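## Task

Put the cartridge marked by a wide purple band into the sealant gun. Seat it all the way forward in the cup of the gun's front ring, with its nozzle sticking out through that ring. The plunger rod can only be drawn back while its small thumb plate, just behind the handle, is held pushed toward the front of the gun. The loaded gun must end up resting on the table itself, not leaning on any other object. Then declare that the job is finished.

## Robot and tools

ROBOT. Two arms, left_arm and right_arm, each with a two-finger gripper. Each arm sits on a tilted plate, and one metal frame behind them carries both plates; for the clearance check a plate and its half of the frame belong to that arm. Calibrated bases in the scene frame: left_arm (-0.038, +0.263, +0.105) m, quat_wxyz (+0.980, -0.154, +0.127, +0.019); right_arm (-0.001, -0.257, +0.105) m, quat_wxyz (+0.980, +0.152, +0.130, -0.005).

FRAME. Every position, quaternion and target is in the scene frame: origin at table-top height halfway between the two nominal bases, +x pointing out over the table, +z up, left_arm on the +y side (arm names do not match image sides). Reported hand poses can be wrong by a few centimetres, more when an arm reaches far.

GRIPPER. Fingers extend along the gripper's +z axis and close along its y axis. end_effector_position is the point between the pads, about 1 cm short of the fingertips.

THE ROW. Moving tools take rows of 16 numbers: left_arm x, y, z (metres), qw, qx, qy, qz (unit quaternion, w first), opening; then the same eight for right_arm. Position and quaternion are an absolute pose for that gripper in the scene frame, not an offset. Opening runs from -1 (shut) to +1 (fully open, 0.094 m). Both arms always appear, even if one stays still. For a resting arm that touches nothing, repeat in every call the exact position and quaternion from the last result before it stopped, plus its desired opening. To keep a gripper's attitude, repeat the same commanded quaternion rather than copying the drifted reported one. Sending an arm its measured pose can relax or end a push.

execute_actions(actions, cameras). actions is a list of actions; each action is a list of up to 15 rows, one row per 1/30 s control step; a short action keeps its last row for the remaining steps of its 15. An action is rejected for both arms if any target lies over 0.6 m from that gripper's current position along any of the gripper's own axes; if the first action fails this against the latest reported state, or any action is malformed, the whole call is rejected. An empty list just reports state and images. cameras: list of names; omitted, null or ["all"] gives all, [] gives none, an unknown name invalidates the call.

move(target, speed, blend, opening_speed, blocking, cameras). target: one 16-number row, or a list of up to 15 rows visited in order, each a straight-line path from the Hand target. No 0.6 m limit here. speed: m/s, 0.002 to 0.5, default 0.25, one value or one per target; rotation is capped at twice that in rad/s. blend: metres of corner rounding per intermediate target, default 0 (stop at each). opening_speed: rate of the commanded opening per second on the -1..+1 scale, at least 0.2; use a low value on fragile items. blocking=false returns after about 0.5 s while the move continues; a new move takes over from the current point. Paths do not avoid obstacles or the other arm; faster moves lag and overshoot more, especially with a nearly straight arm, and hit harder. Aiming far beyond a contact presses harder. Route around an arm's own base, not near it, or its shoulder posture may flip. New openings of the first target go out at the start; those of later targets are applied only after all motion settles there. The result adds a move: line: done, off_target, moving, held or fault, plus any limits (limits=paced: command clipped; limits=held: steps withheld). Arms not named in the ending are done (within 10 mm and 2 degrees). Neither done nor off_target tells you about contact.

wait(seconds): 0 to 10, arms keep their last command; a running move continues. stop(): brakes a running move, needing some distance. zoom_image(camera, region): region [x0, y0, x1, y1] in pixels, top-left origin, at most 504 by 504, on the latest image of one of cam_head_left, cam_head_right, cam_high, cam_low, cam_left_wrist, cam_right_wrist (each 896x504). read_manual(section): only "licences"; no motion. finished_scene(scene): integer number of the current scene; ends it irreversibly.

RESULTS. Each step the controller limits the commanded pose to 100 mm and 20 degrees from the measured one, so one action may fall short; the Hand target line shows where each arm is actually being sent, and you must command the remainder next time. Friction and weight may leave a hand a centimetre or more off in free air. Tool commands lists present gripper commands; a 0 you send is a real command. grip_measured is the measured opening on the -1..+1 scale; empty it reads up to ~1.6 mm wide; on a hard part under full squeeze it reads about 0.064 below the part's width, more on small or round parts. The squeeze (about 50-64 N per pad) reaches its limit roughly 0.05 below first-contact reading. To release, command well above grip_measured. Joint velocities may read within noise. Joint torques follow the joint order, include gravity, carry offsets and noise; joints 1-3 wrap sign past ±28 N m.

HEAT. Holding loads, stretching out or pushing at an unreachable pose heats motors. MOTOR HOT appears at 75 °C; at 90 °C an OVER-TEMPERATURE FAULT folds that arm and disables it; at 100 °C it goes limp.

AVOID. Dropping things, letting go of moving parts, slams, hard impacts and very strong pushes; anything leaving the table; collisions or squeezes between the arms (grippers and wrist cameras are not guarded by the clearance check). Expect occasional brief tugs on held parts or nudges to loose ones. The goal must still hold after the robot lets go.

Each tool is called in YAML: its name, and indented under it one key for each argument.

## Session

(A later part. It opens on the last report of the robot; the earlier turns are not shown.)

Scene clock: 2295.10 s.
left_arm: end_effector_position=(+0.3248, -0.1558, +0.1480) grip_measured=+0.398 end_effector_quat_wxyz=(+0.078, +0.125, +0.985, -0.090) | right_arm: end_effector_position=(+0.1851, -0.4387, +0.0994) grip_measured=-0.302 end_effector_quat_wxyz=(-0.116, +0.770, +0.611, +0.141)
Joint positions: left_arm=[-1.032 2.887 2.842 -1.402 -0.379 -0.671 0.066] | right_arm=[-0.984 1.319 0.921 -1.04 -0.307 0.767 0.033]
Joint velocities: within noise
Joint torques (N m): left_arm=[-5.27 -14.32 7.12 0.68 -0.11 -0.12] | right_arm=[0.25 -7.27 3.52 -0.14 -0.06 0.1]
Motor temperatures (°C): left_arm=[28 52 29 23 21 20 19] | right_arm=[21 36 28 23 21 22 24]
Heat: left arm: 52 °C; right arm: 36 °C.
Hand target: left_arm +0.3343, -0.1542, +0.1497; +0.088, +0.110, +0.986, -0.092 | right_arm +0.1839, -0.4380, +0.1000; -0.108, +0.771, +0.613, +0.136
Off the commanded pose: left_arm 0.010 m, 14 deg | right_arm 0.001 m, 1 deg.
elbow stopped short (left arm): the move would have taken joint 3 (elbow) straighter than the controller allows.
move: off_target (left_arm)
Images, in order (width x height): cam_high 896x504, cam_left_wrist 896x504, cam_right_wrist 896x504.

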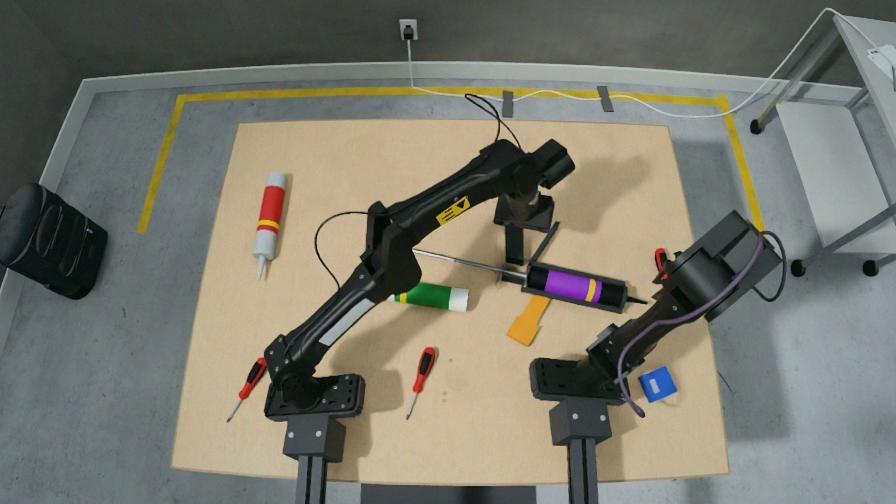

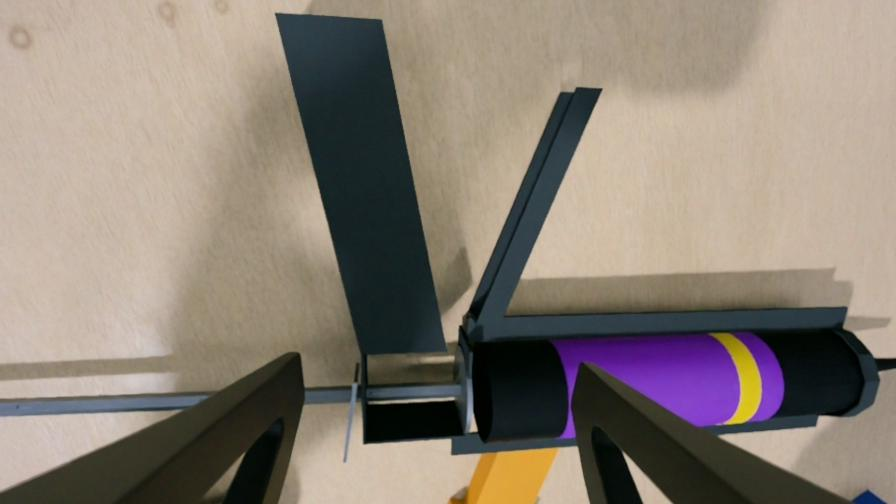

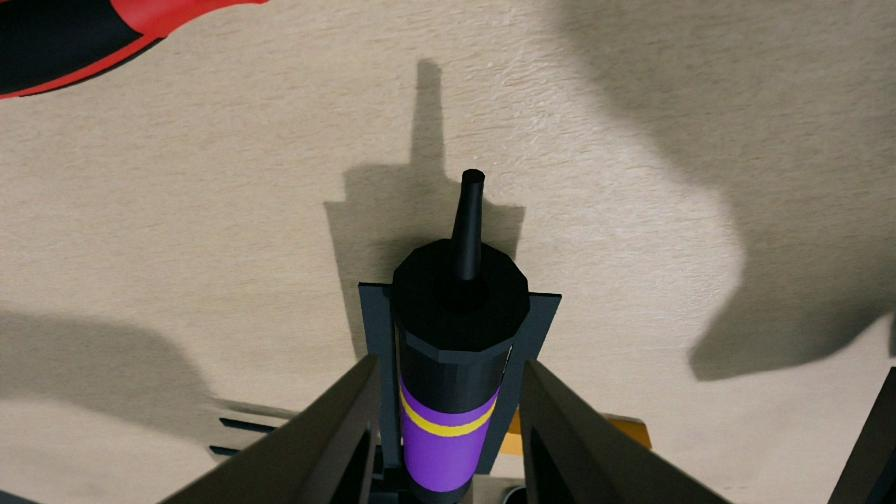

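zoom_image:
  camera: "cam_left_wrist"
  region: [430, 290, 630, 480]

zoom_image:
  camera: "cam_left_wrist"
  region: [700, 280, 896, 460]

Scaled by 2.520 from the camera's 896x504 image, which has a finer 1280x720 frame.

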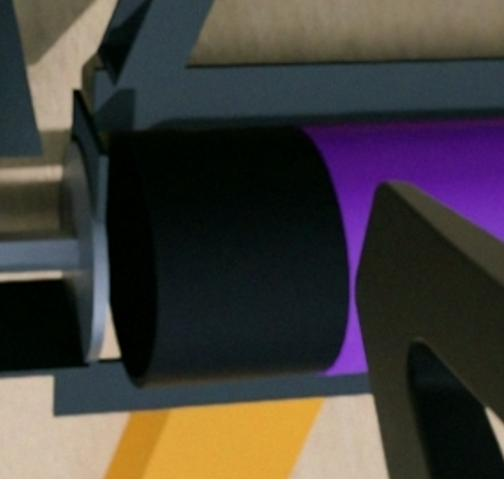

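Scaled by 2.571 from the camera's 896x504 image, which has a finer 1280x720 frame.

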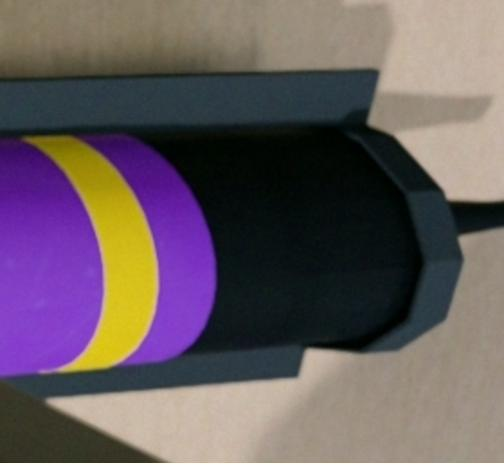

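move:
  target:
    - [0.352,-0.148,0.085,0,0.0262,0.9997,0,0.4,0.184,-0.438,0.10,-0.1081,0.7707,0.6131,0.1359,-0.3]
  speed: 0.1
  cameras: ["cam_left_wrist","cam_high"]

Scene clock: 2340.87 s.
left_arm: end_effector_position=(+0.3484, -0.1474, +0.0971) grip_measured=+0.398 end_effector_quat_wxyz=(+0.064, +0.035, +0.994, -0.082) | right_arm: end_effector_position=(+0.1851, -0.4388, +0.0994) grip_measured=-0.302 end_effector_quat_wxyz=(-0.116, +0.770, +0.611, +0.141)
Joint positions: left_arm=[-0.957 2.963 2.842 -1.329 -0.38 -0.784 0.066] | right_arm=[-0.984 1.319 0.921 -1.039 -0.307 0.767 0.033]
Joint velocities: within noise
Joint torques (N m): left_arm=[-5.57 -12.49 7.17 0.63 -0.11 -0.11] | right_arm=[0.27 -7.28 3.51 -0.14 -0.06 0.1]
Motor temperatures (°C): left_arm=[27 56 29 23 21 20 19] | right_arm=[21 37 27 22 21 22 24]
Heat: left arm: 56 °C; right arm: 37 °C.
Hand target: left_arm +0.3512, -0.1470, +0.0849; +0.066, +0.026, +0.995, -0.075 | right_arm +0.1840, -0.4381, +0.0999; -0.108, +0.771, +0.613, +0.136
Off the commanded pose: left_arm 0.013 m, 12 deg | right_arm 0.002 m, 1 deg.
elbow stopped short (left arm): the move would have taken joint 3 (elbow) straighter than the controller allows.
move: off_target (left_arm)
Images, in order (width x height): cam_high 896x504, cam_left_wrist 896x504.

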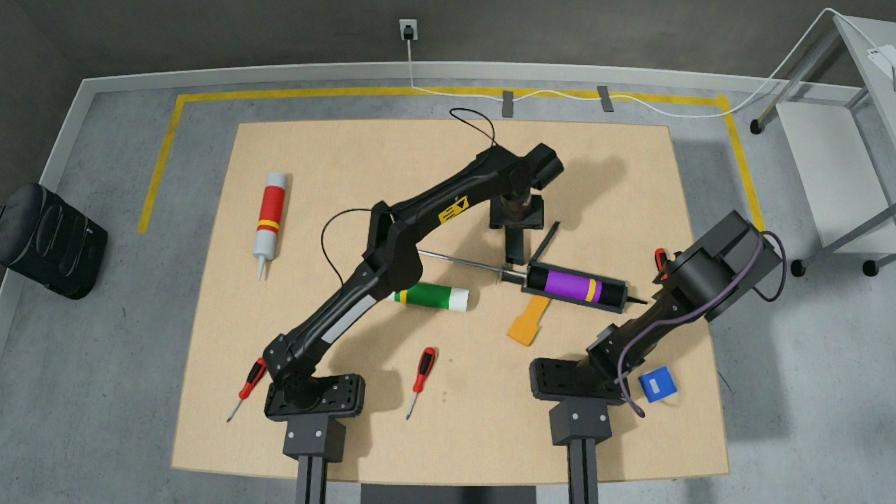

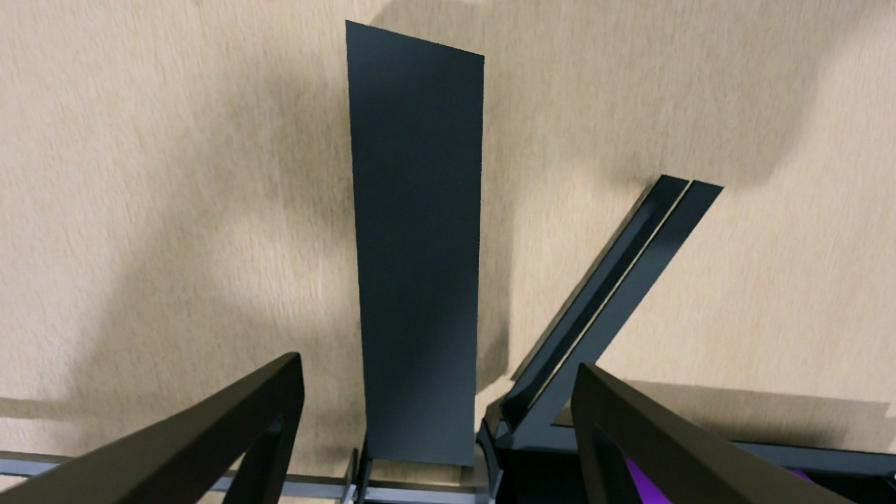

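move:
  target:
    - [0.357,-0.146,0.075,0,0.0262,0.9997,0,0.2,0.184,-0.438,0.10,-0.1081,0.7707,0.6131,0.1359,-0.3]
    - [0.357,-0.146,0.032,0,0.0262,0.9997,0,0.2,0.184,-0.438,0.10,-0.1081,0.7707,0.6131,0.1359,-0.3]
  speed: 0.06
  cameras: ["cam_left_wrist","cam_high"]

Scene clock: 2365.03 s.
left_arm: end_effector_position=(+0.3541, -0.1464, +0.0442) grip_measured=+0.202 end_effector_quat_wxyz=(+0.054, +0.023, +0.996, -0.070) | right_arm: end_effector_position=(+0.1851, -0.4388, +0.0994) grip_measured=-0.302 end_effector_quat_wxyz=(-0.116, +0.770, +0.611, +0.141)
Joint positions: left_arm=[-0.912 3.054 2.842 -1.254 -0.38 -0.772 0.056] | right_arm=[-0.984 1.319 0.921 -1.039 -0.307 0.767 0.033]
Joint velocities: within noise
Joint torques (N m): left_arm=[-5.64 -12.78 7.21 0.57 -0.08 0.13] | right_arm=[0.25 -7.28 3.54 -0.14 -0.06 0.1]
Motor temperatures (°C): left_arm=[27 50 30 23 21 20 19] | right_arm=[21 37 27 22 21 22 24]
Heat: left arm: 50 °C; right arm: 37 °C.
Hand target: left_arm +0.3562, -0.1451, +0.0320; +0.056, +0.025, +0.996, -0.064 | right_arm +0.1840, -0.4381, +0.0999; -0.108, +0.771, +0.613, +0.136
Off the commanded pose: left_arm 0.013 m, 10 deg | right_arm 0.002 m, 1 deg.
elbow stopped short (left arm): the move would have taken joint 3 (elbow) straighter than the controller allows.
move: off_target (left_arm)
Images, in order (width x height): cam_high 896x504, cam_left_wrist 896x504.

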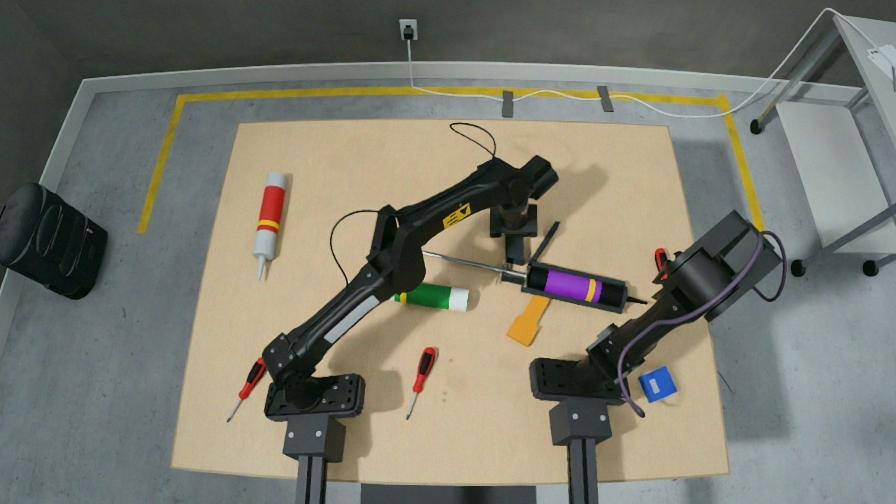

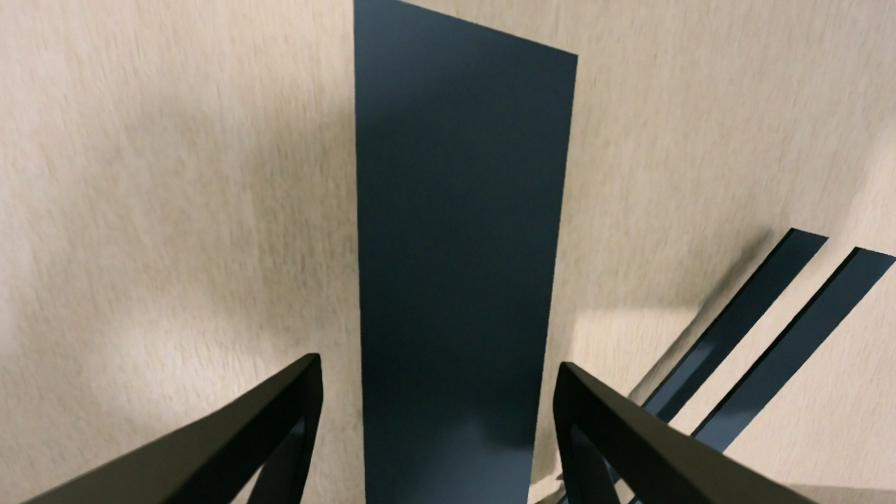

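move:
  target:
    - [0.357,-0.147,0.016,0,0.0262,0.9997,0,0.2,0.184,-0.438,0.10,-0.1081,0.7707,0.6131,0.1359,-0.3]
    - [0.357,-0.147,0.016,0,0.0262,0.9997,0,-0.5,0.184,-0.438,0.10,-0.1081,0.7707,0.6131,0.1359,-0.3]
  speed: 0.05
  opening_speed: 0.4
  cameras: ["cam_left_wrist","cam_high","cam_low"]

Scene clock: 2375.43 s.
left_arm: end_effector_position=(+0.3541, -0.1495, +0.0312) grip_measured=-0.162 end_effector_quat_wxyz=(+0.055, +0.025, +0.996, -0.070) | right_arm: end_effector_position=(+0.1851, -0.4388, +0.0994) grip_measured=-0.302 end_effector_quat_wxyz=(-0.116, +0.770, +0.611, +0.141)
Joint positions: left_arm=[-0.907 3.079 2.842 -1.224 -0.38 -0.762 0.039] | right_arm=[-0.984 1.319 0.921 -1.039 -0.307 0.767 0.033]
Joint velocities: within noise
Joint torques (N m): left_arm=[-5.27 -12.56 7.25 0.57 -0.07 0.13] | right_arm=[0.27 -7.3 3.52 -0.14 -0.06 0.1]
Motor temperatures (°C): left_arm=[27 50 30 23 20 20 19] | right_arm=[21 37 27 22 21 22 24]
Heat: left arm: 50 °C; right arm: 37 °C.
Hand target: left_arm +0.3561, -0.1460, +0.0161; +0.055, +0.025, +0.996, -0.062 | right_arm +0.1840, -0.4380, +0.0999; -0.108, +0.771, +0.613, +0.136
Off the commanded pose: left_arm 0.016 m, 10 deg | right_arm 0.002 m, 1 deg.
elbow stopped short (left arm): the move would have taken joint 3 (elbow) straighter than the controller allows.
move: off_target (left_arm); target 2's new opening was sent with left_arm's hand 0.016 m and 10 deg from that target
Images, in order (width x height): cam_high 896x504, cam_low 896x504, cam_left_wrist 896x504.

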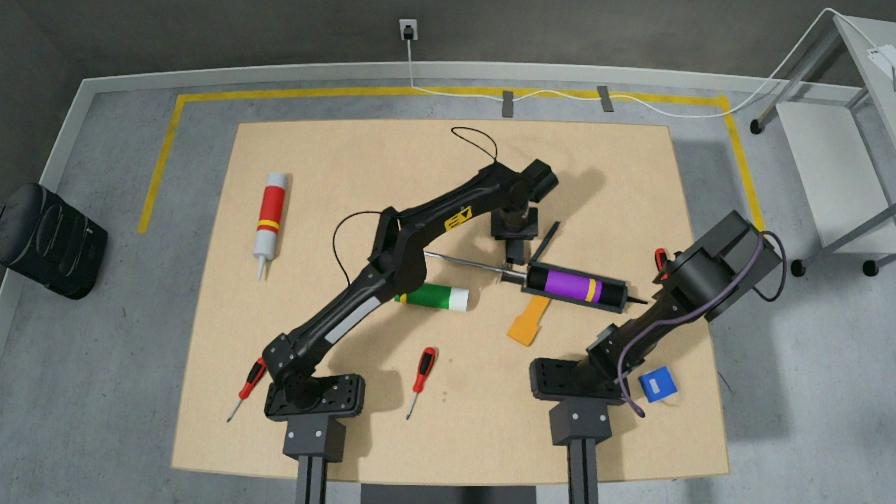

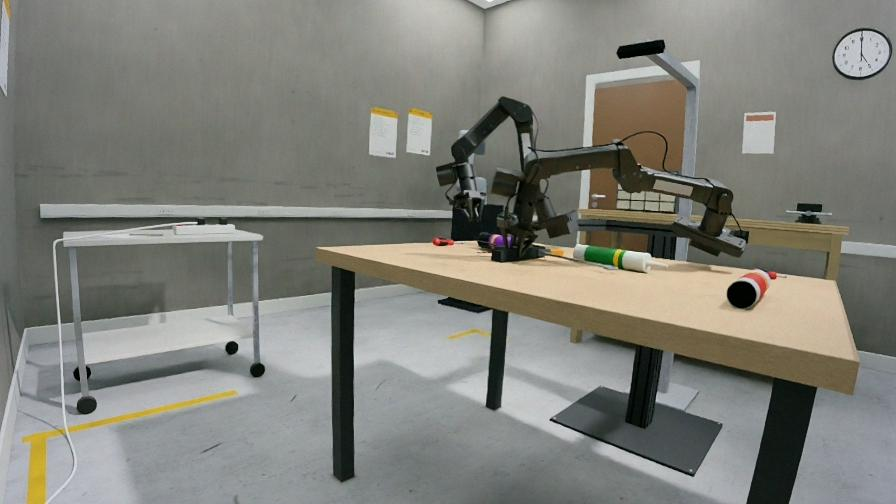

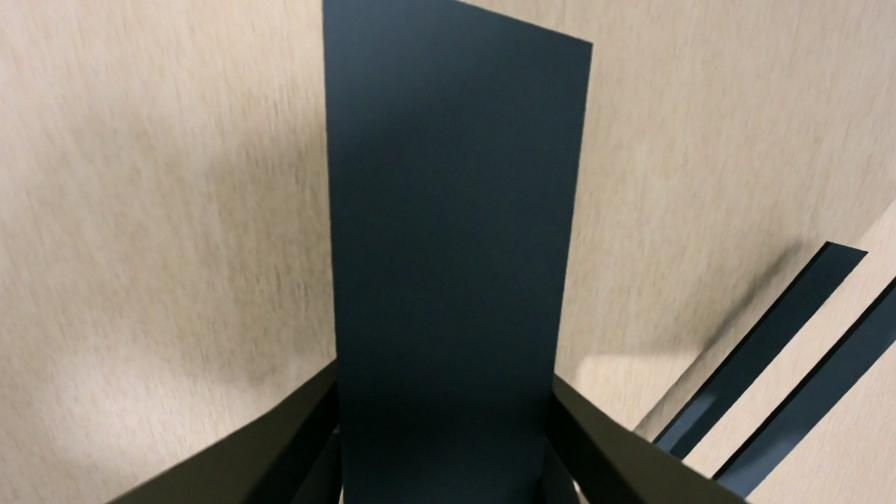

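move:
  target:
    - [0.357,-0.147,0.018,0,0.0262,0.9997,0,-0.5,0.1785,-0.424,0.025,-0.1081,0.7707,0.6131,0.1359,-0.3]
  speed: 0.08
  cameras: ["cam_left_wrist","cam_right_wrist"]

Scene clock: 2384.70 s.
left_arm: end_effector_position=(+0.3542, -0.1496, +0.0313) grip_measured=-0.162 end_effector_quat_wxyz=(+0.055, +0.024, +0.996, -0.071) | right_arm: end_effector_position=(+0.1817, -0.4273, +0.0298) grip_measured=-0.302 end_effector_quat_wxyz=(-0.102, +0.770, +0.615, +0.140)
Joint positions: left_arm=[-0.907 3.079 2.842 -1.224 -0.38 -0.762 0.039] | right_arm=[-0.954 1.45 0.734 -0.682 -0.303 0.797 0.033]
Joint velocities: within noise
Joint torques (N m): left_arm=[-5.38 -12.79 7.27 0.53 -0.07 0.12] | right_arm=[0.29 -4.56 2.73 -0.08 -0.06 0.11]
Motor temperatures (°C): left_arm=[27 49 30 23 20 20 20] | right_arm=[21 37 26 22 21 22 23]
Heat: left arm: 49 °C; right arm: 37 °C.
Hand target: left_arm +0.3562, -0.1461, +0.0180; +0.055, +0.025, +0.996, -0.062 | right_arm +0.1785, -0.4240, +0.0253; -0.108, +0.771, +0.613, +0.136
Off the commanded pose: left_arm 0.014 m, 10 deg | right_arm 0.007 m, 1 deg.
elbow stopped short (left arm): the move would have taken joint 3 (elbow) straighter than the controller allows.
move: off_target (left_arm)
Images, in order (width x height): cam_left_wrist 896x504, cam_right_wrist 896x504.

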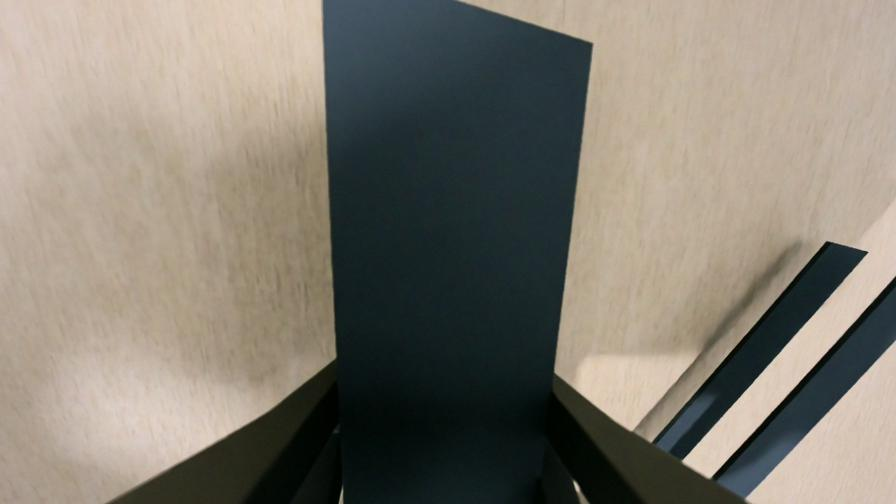

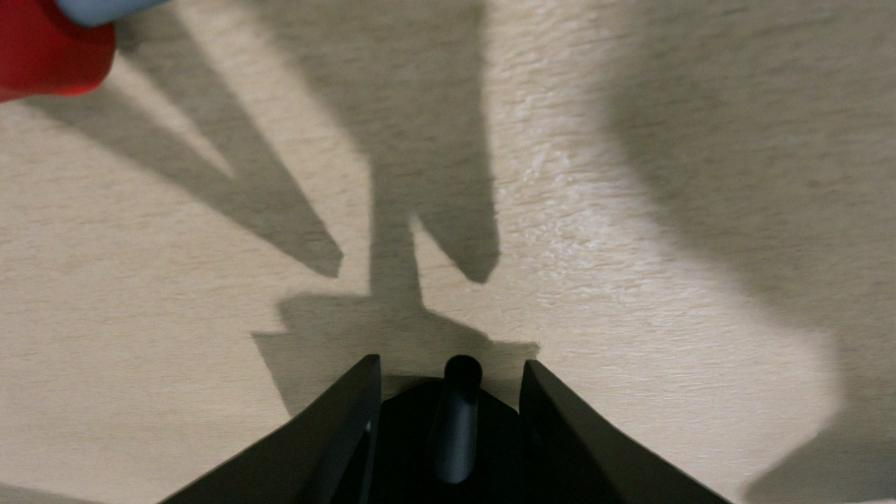

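move:
  target:
    - [0.357,-0.147,0.018,0,0.0262,0.9997,0,-0.5,0.1785,-0.424,0.025,-0.1081,0.7707,0.6131,0.1359,-0.97]
    - [0.357,-0.147,0.018,0,0.0262,0.9997,0,-0.5,0.1785,-0.424,0.034,-0.1081,0.7707,0.6131,0.1359,-0.97]
    - [0.357,-0.147,0.018,0,0.0262,0.9997,0,-0.5,0.1735,-0.454,0.035,-0.1081,0.7707,0.6131,0.1359,-0.97]
  speed: 0.04
  cameras: ["cam_left_wrist","cam_right_wrist"]

Scene clock: 2396.87 s.
left_arm: end_effector_position=(+0.3532, -0.1537, +0.0312) grip_measured=-0.163 end_effector_quat_wxyz=(+0.052, +0.025, +0.995, -0.080) | right_arm: end_effector_position=(+0.1760, -0.4320, +0.0364) grip_measured=-0.869 end_effector_quat_wxyz=(-0.126, +0.770, +0.604, +0.163)
Joint positions: left_arm=[-0.907 3.08 2.842 -1.213 -0.361 -0.759 0.039] | right_arm=[-1.018 1.491 0.796 -0.78 -0.352 0.731 0.006]
Joint velocities: within noise
Joint torques (N m): left_arm=[-5.39 -12.93 7.25 0.46 -0.23 0.08] | right_arm=[-1.85 -5.14 7.71 -0.24 0.3 -0.13]
Motor temperatures (°C): left_arm=[27 48 30 22 20 20 20] | right_arm=[21 36 26 22 21 22 24]
Heat: left arm: 48 °C; right arm: 36 °C.
Hand target: left_arm +0.3562, -0.1462, +0.0181; +0.055, +0.025, +0.996, -0.063 | right_arm +0.1735, -0.4535, +0.0358; -0.108, +0.771, +0.613, +0.136
Off the commanded pose: left_arm 0.015 m, 11 deg | right_arm 0.022 m, 4 deg.
elbow stopped short (left arm): the move would have taken joint 3 (elbow) straighter than the controller allows.
move: off_target (left_arm, right_arm)
Images, in order (width x height): cam_left_wrist 896x504, cam_right_wrist 896x504.

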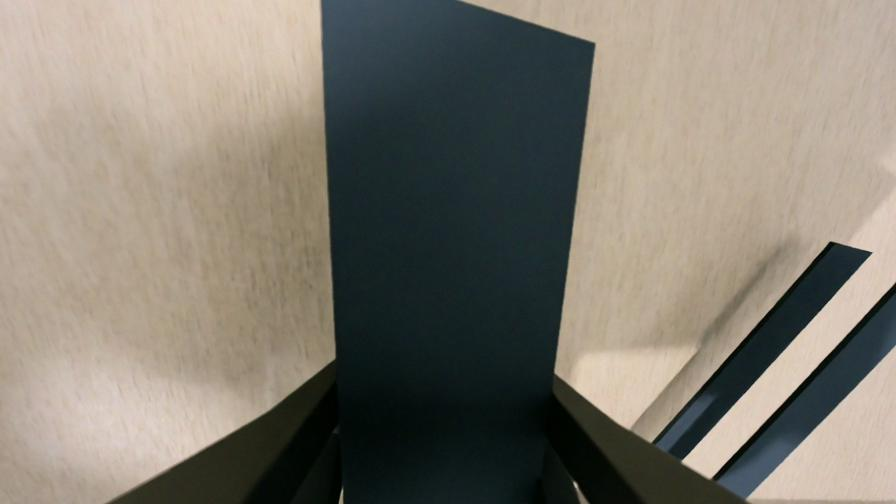

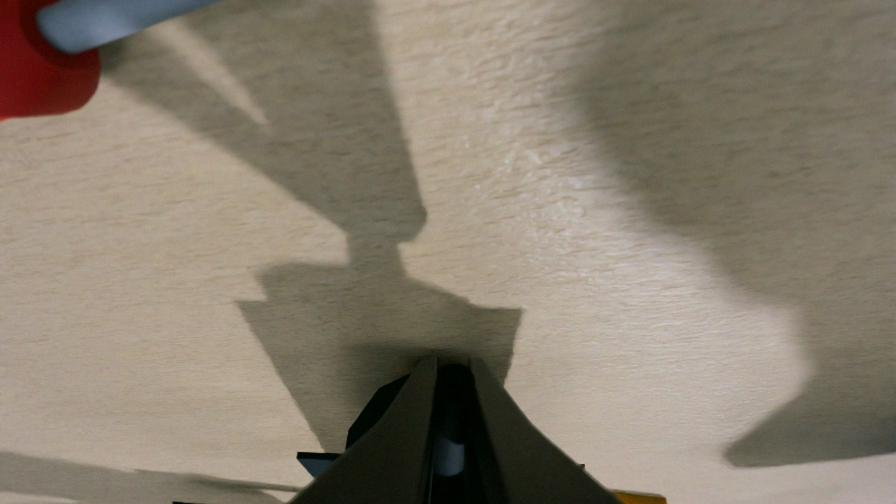

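move:
  target:
    - [0.357,-0.147,0.018,0,0.0262,0.9997,0,-0.5,0.1735,-0.460,0.026,-0.1081,0.7707,0.6131,0.1359,-0.97]
    - [0.357,-0.147,0.018,0,0.0262,0.9997,0,-0.5,0.180,-0.460,0.032,-0.1081,0.7707,0.6131,0.1359,-0.97]
    - [0.357,-0.147,0.018,0,0.0262,0.9997,0,-0.5,0.172,-0.460,0.038,-0.1081,0.7707,0.6131,0.1359,-0.97]
    - [0.357,-0.147,0.018,0,0.0262,0.9997,0,-0.5,0.175,-0.455,0.030,-0.1081,0.7707,0.6131,0.1359,-0.97]
  speed: 0.04
  cameras: ["cam_left_wrist","cam_right_wrist"]

Scene clock: 2408.03 s.
left_arm: end_effector_position=(+0.3536, -0.1543, +0.0314) grip_measured=-0.163 end_effector_quat_wxyz=(+0.053, +0.025, +0.995, -0.082) | right_arm: end_effector_position=(+0.1764, -0.4333, +0.0359) grip_measured=-0.869 end_effector_quat_wxyz=(-0.138, +0.769, +0.600, +0.171)
Joint positions: left_arm=[-0.907 3.08 2.842 -1.209 -0.36 -0.758 0.039] | right_arm=[-1.028 1.525 0.826 -0.81 -0.366 0.716 0.006]
Joint velocities: within noise
Joint torques (N m): left_arm=[-5.38 -12.94 7.24 0.45 -0.25 0.06] | right_arm=[-0.72 -6.45 4.98 0.19 0.46 0.01]
Motor temperatures (°C): left_arm=[27 47 30 22 21 20 21] | right_arm=[21 35 27 22 21 22 25]
Heat: left arm: 47 °C; right arm: 35 °C.
Hand target: left_arm +0.3563, -0.1462, +0.0181; +0.055, +0.025, +0.996, -0.063 | right_arm +0.1753, -0.4549, +0.0318; -0.108, +0.771, +0.612, +0.136
Off the commanded pose: left_arm 0.016 m, 11 deg | right_arm 0.023 m, 6 deg.
elbow stopped short (left arm): the move would have taken joint 3 (elbow) straighter than the controller allows.
move: off_target (left_arm, right_arm)
Images, in order (width x height): cam_left_wrist 896x504, cam_right_wrist 896x504.

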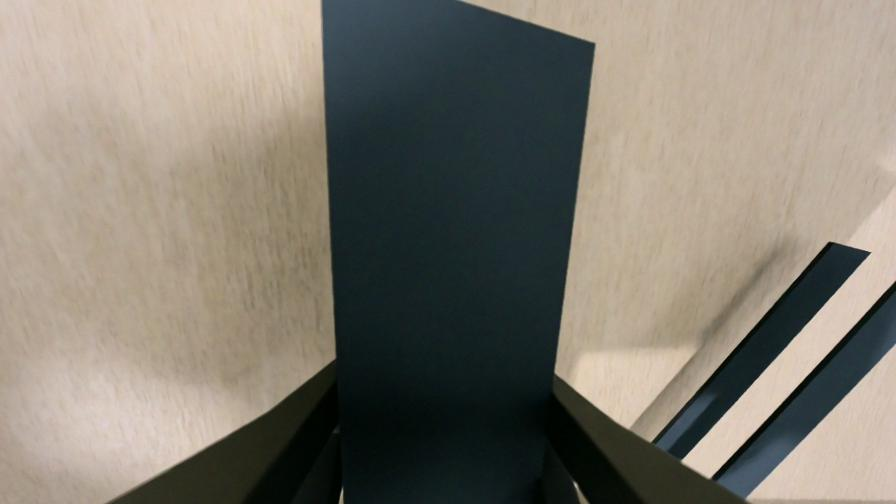

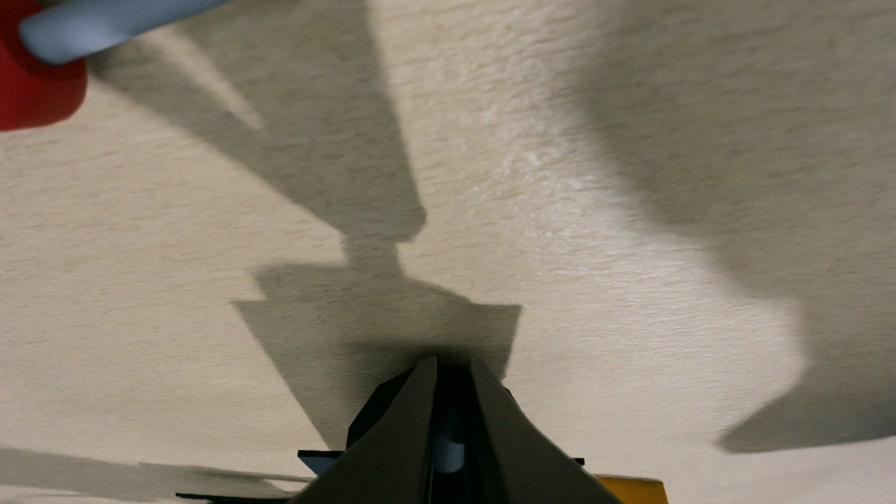

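move:
  target:
    - [0.357,-0.147,0.018,0,0.0262,0.9997,0,-0.5,0.1755,-0.437,0.028,-0.1081,0.7707,0.6131,0.1359,-0.97]
    - [0.357,-0.147,0.018,0,0.0262,0.9997,0,0.2,0.1755,-0.437,0.028,-0.1081,0.7707,0.6131,0.1359,-0.4]
    - [0.357,-0.147,0.08,0,0.0262,0.9997,0,0.3,0.176,-0.438,0.10,-0.1081,0.7707,0.6131,0.1359,-0.4]
  speed: 0.06
  opening_speed: 0.6
  cameras: ["cam_left_wrist","cam_right_wrist"]

move:
  target:
    - [0.335,-0.165,0.15,0,0.1106,0.9939,0,0.4,0.184,-0.438,0.10,-0.1081,0.7707,0.6131,0.1359,-0.4]
  speed: 0.1

zoom_image:
  camera: "cam_left_wrist"
  region: [430, 290, 630, 480]

zoom_image:
  camera: "cam_left_wrist"
  region: [700, 280, 896, 460]

zoom_image:
  camera: "cam_right_wrist"
  region: [370, 140, 600, 400]

Scene clock: 2423.67 s.
left_arm: end_effector_position=(+0.3517, -0.1407, +0.0511) grip_measured=+0.298 end_effector_quat_wxyz=(+0.046, +0.028, +0.996, -0.064) | right_arm: end_effector_position=(+0.1734, -0.4295, +0.0918) grip_measured=-0.402 end_effector_quat_wxyz=(-0.124, +0.771, +0.608, +0.142)
Joint positions: left_arm=[-0.913 3.038 2.842 -1.291 -0.376 -0.771 0.061] | right_arm=[-1.005 1.304 0.861 -1.016 -0.309 0.749 0.028]
Joint velocities: within noise
Joint torques (N m): left_arm=[-8.62 -18.36 7.19 0.36 -0.12 -0.11] | right_arm=[-0.58 -6.8 7.49 -0.52 -0.07 -0.05]
Motor temperatures (°C): left_arm=[27 48 30 22 21 20 21] | right_arm=[21 35 27 22 21 22 25]
Heat: left arm: 48 °C; right arm: 35 °C.
Hand target: left_arm +0.3561, -0.1462, +0.0794; +0.068, +0.026, +0.994, -0.077 | right_arm +0.1760, -0.4378, +0.0998; -0.108, +0.771, +0.613, +0.136
Off the commanded pose: left_arm 0.030 m, 9 deg | right_arm 0.012 m, 2 deg.
elbow stopped short (left arm): the move would have taken joint 3 (elbow) straighter than the controller allows.
move: off_target (left_arm, right_arm); target 2's new opening was sent with left_arm's hand 0.014 m and 11 deg from that target; target 3's new opening was sent with left_arm's hand 0.029 m and 10 deg from that target
Images, in order (width x height): cam_left_wrist 896x504, cam_right_wrist 896x504.

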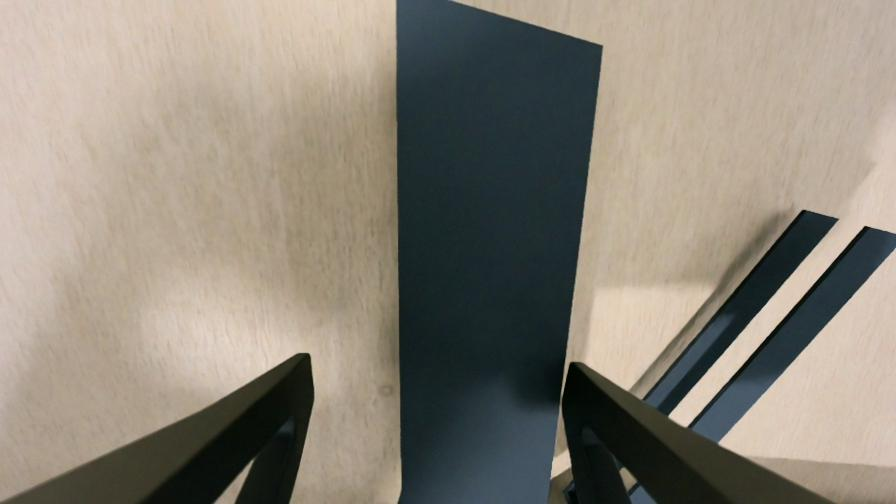

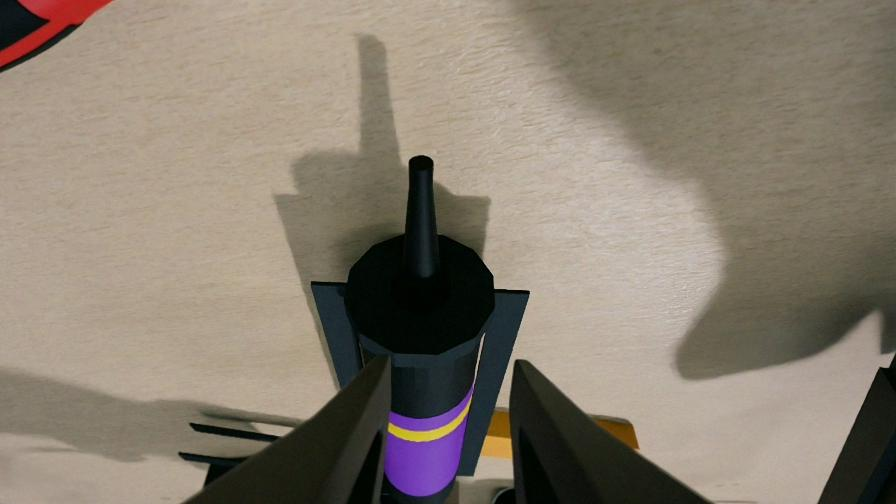

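Scene clock: 2425.53 s.
left_arm: end_effector_position=(+0.3319, -0.1614, +0.1206) grip_measured=+0.398 end_effector_quat_wxyz=(+0.075, +0.101, +0.988, -0.091) | right_arm: end_effector_position=(+0.1797, -0.4306, +0.0941) grip_measured=-0.402 end_effector_quat_wxyz=(-0.120, +0.770, +0.611, +0.142)
Joint positions: left_arm=[-1.007 2.937 2.842 -1.345 -0.376 -0.695 0.066] | right_arm=[-0.983 1.304 0.875 -1.016 -0.308 0.767 0.028]
Joint velocities: within noise
Joint torques (N m): left_arm=[-8.23 -18.22 7.19 0.48 -0.1 0.12] | right_arm=[0.27 -5.86 7.73 -0.41 -0.04 0.1]
Motor temperatures (°C): left_arm=[27 50 30 22 21 20 21] | right_arm=[21 35 27 22 21 22 24]
Heat: left arm: 50 °C; right arm: 35 °C.
Hand target: left_arm +0.3342, -0.1641, +0.1492; +0.097, +0.108, +0.984, -0.104 | right_arm +0.1840, -0.4378, +0.1000; -0.108, +0.771, +0.613, +0.136
Off the commanded pose: left_arm 0.030 m, 14 deg | right_arm 0.010 m, 2 deg.
elbow stopped short (left arm): the move would have taken joint 3 (elbow) straighter than the controller allows.
move: off_target (left_arm)

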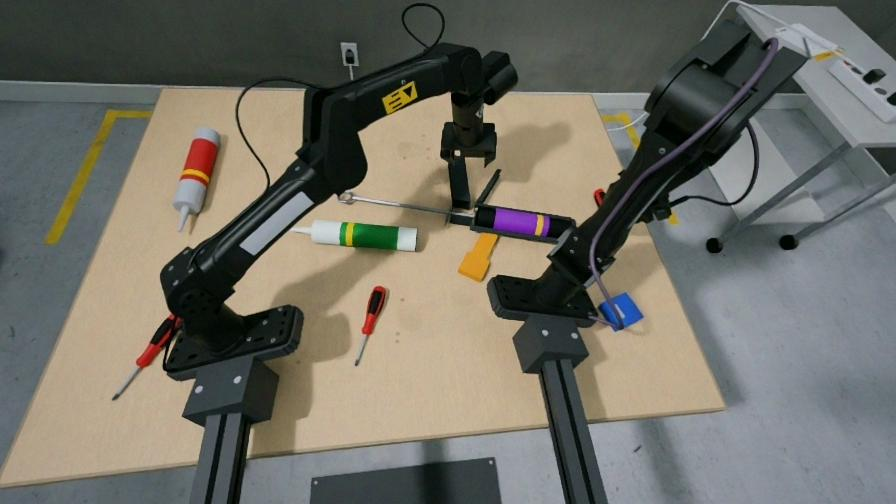

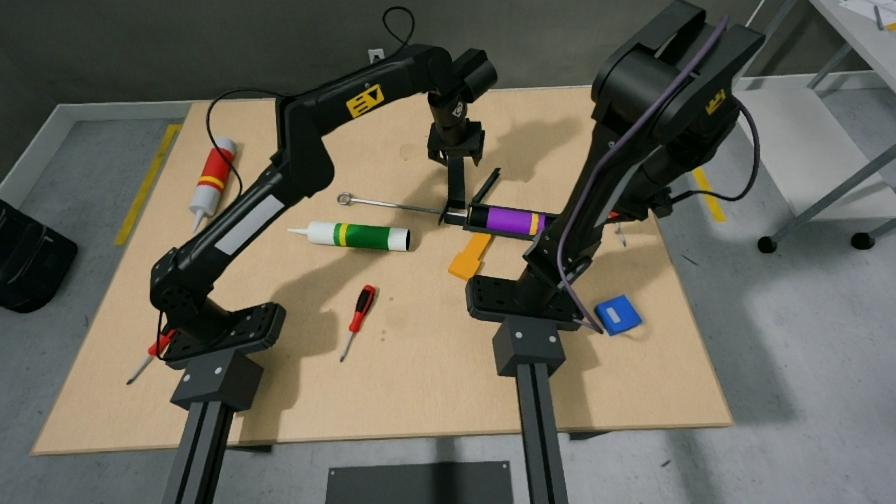

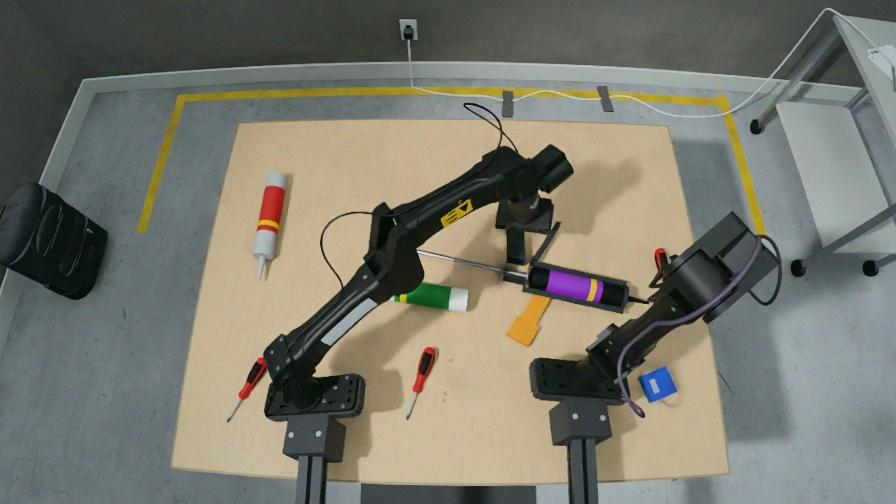

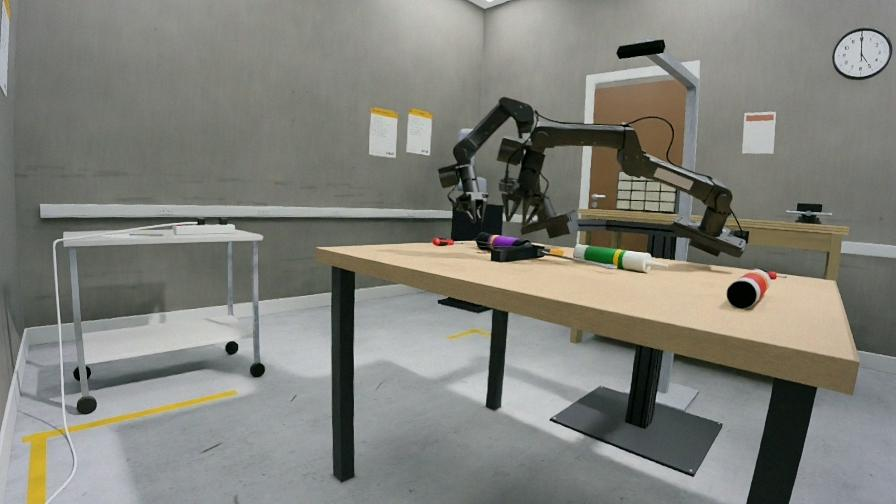

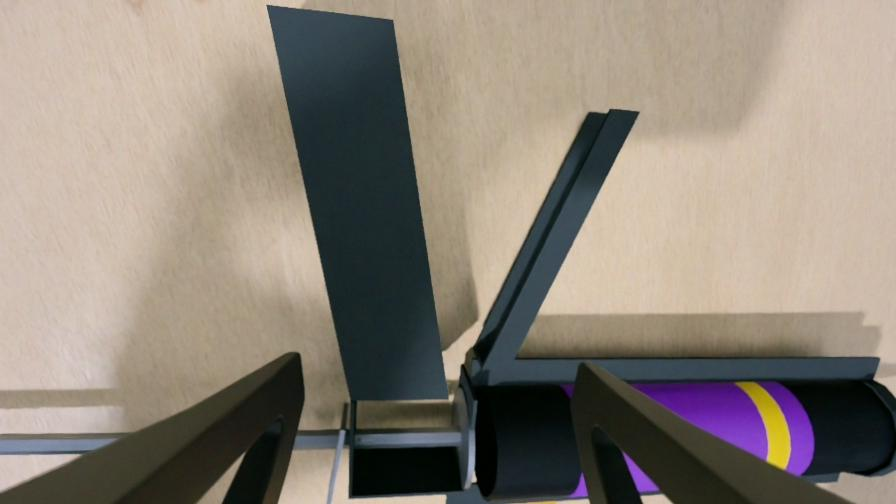

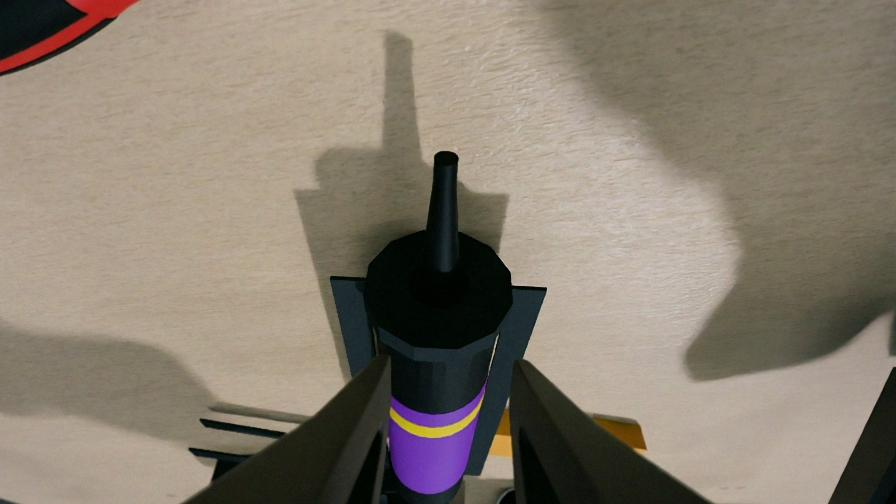

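Scaled by 2.520 from the camera's 896x504 image, which has a finer 1280x720 frame.

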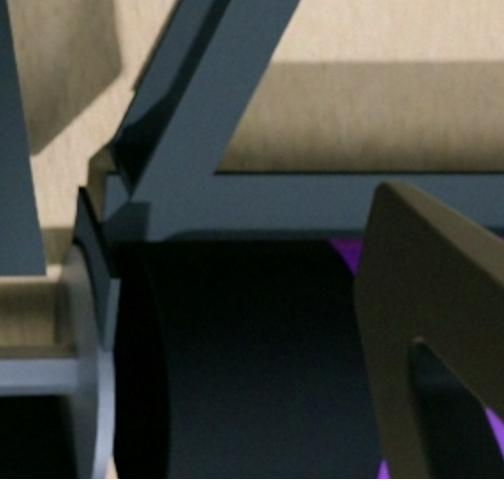

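Scaled by 2.571 from the camera's 896x504 image, which has a finer 1280x720 frame.

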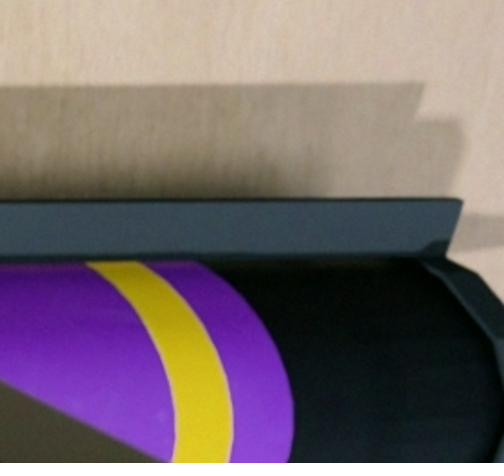

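Scaled by 1.938 from the camera's 896x504 image, which has a finer 1280x720 frame.

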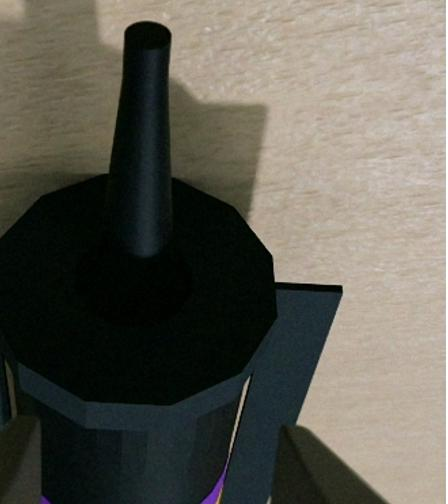

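zoom_image:
  camera: "cam_low"
  region: [465, 220, 585, 275]

zoom_image:
  camera: "cam_head_right"
  region: [420, 180, 560, 290]

zoom_image:
  camera: "cam_head_left"
  region: [430, 180, 590, 290]

Scaled by 4.200 from the camera's 896x504 image, which has a finer 1280x720 frame.

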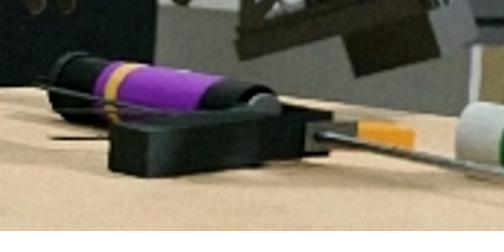

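Scaled by 3.600 from the camera's 896x504 image, which has a finer 1280x720 frame.

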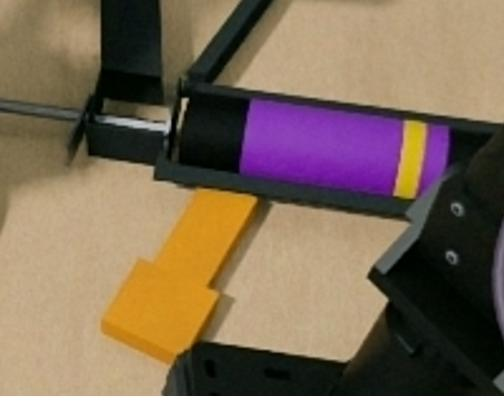

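Scaled by 3.150 from the camera's 896x504 image, which has a finer 1280x720 frame.

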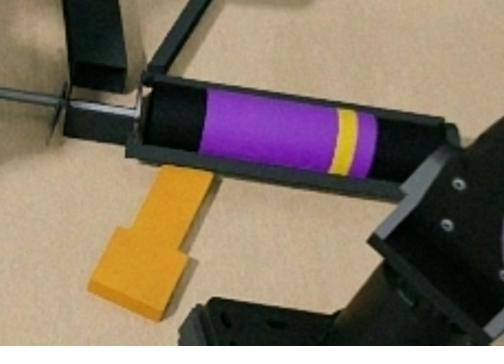

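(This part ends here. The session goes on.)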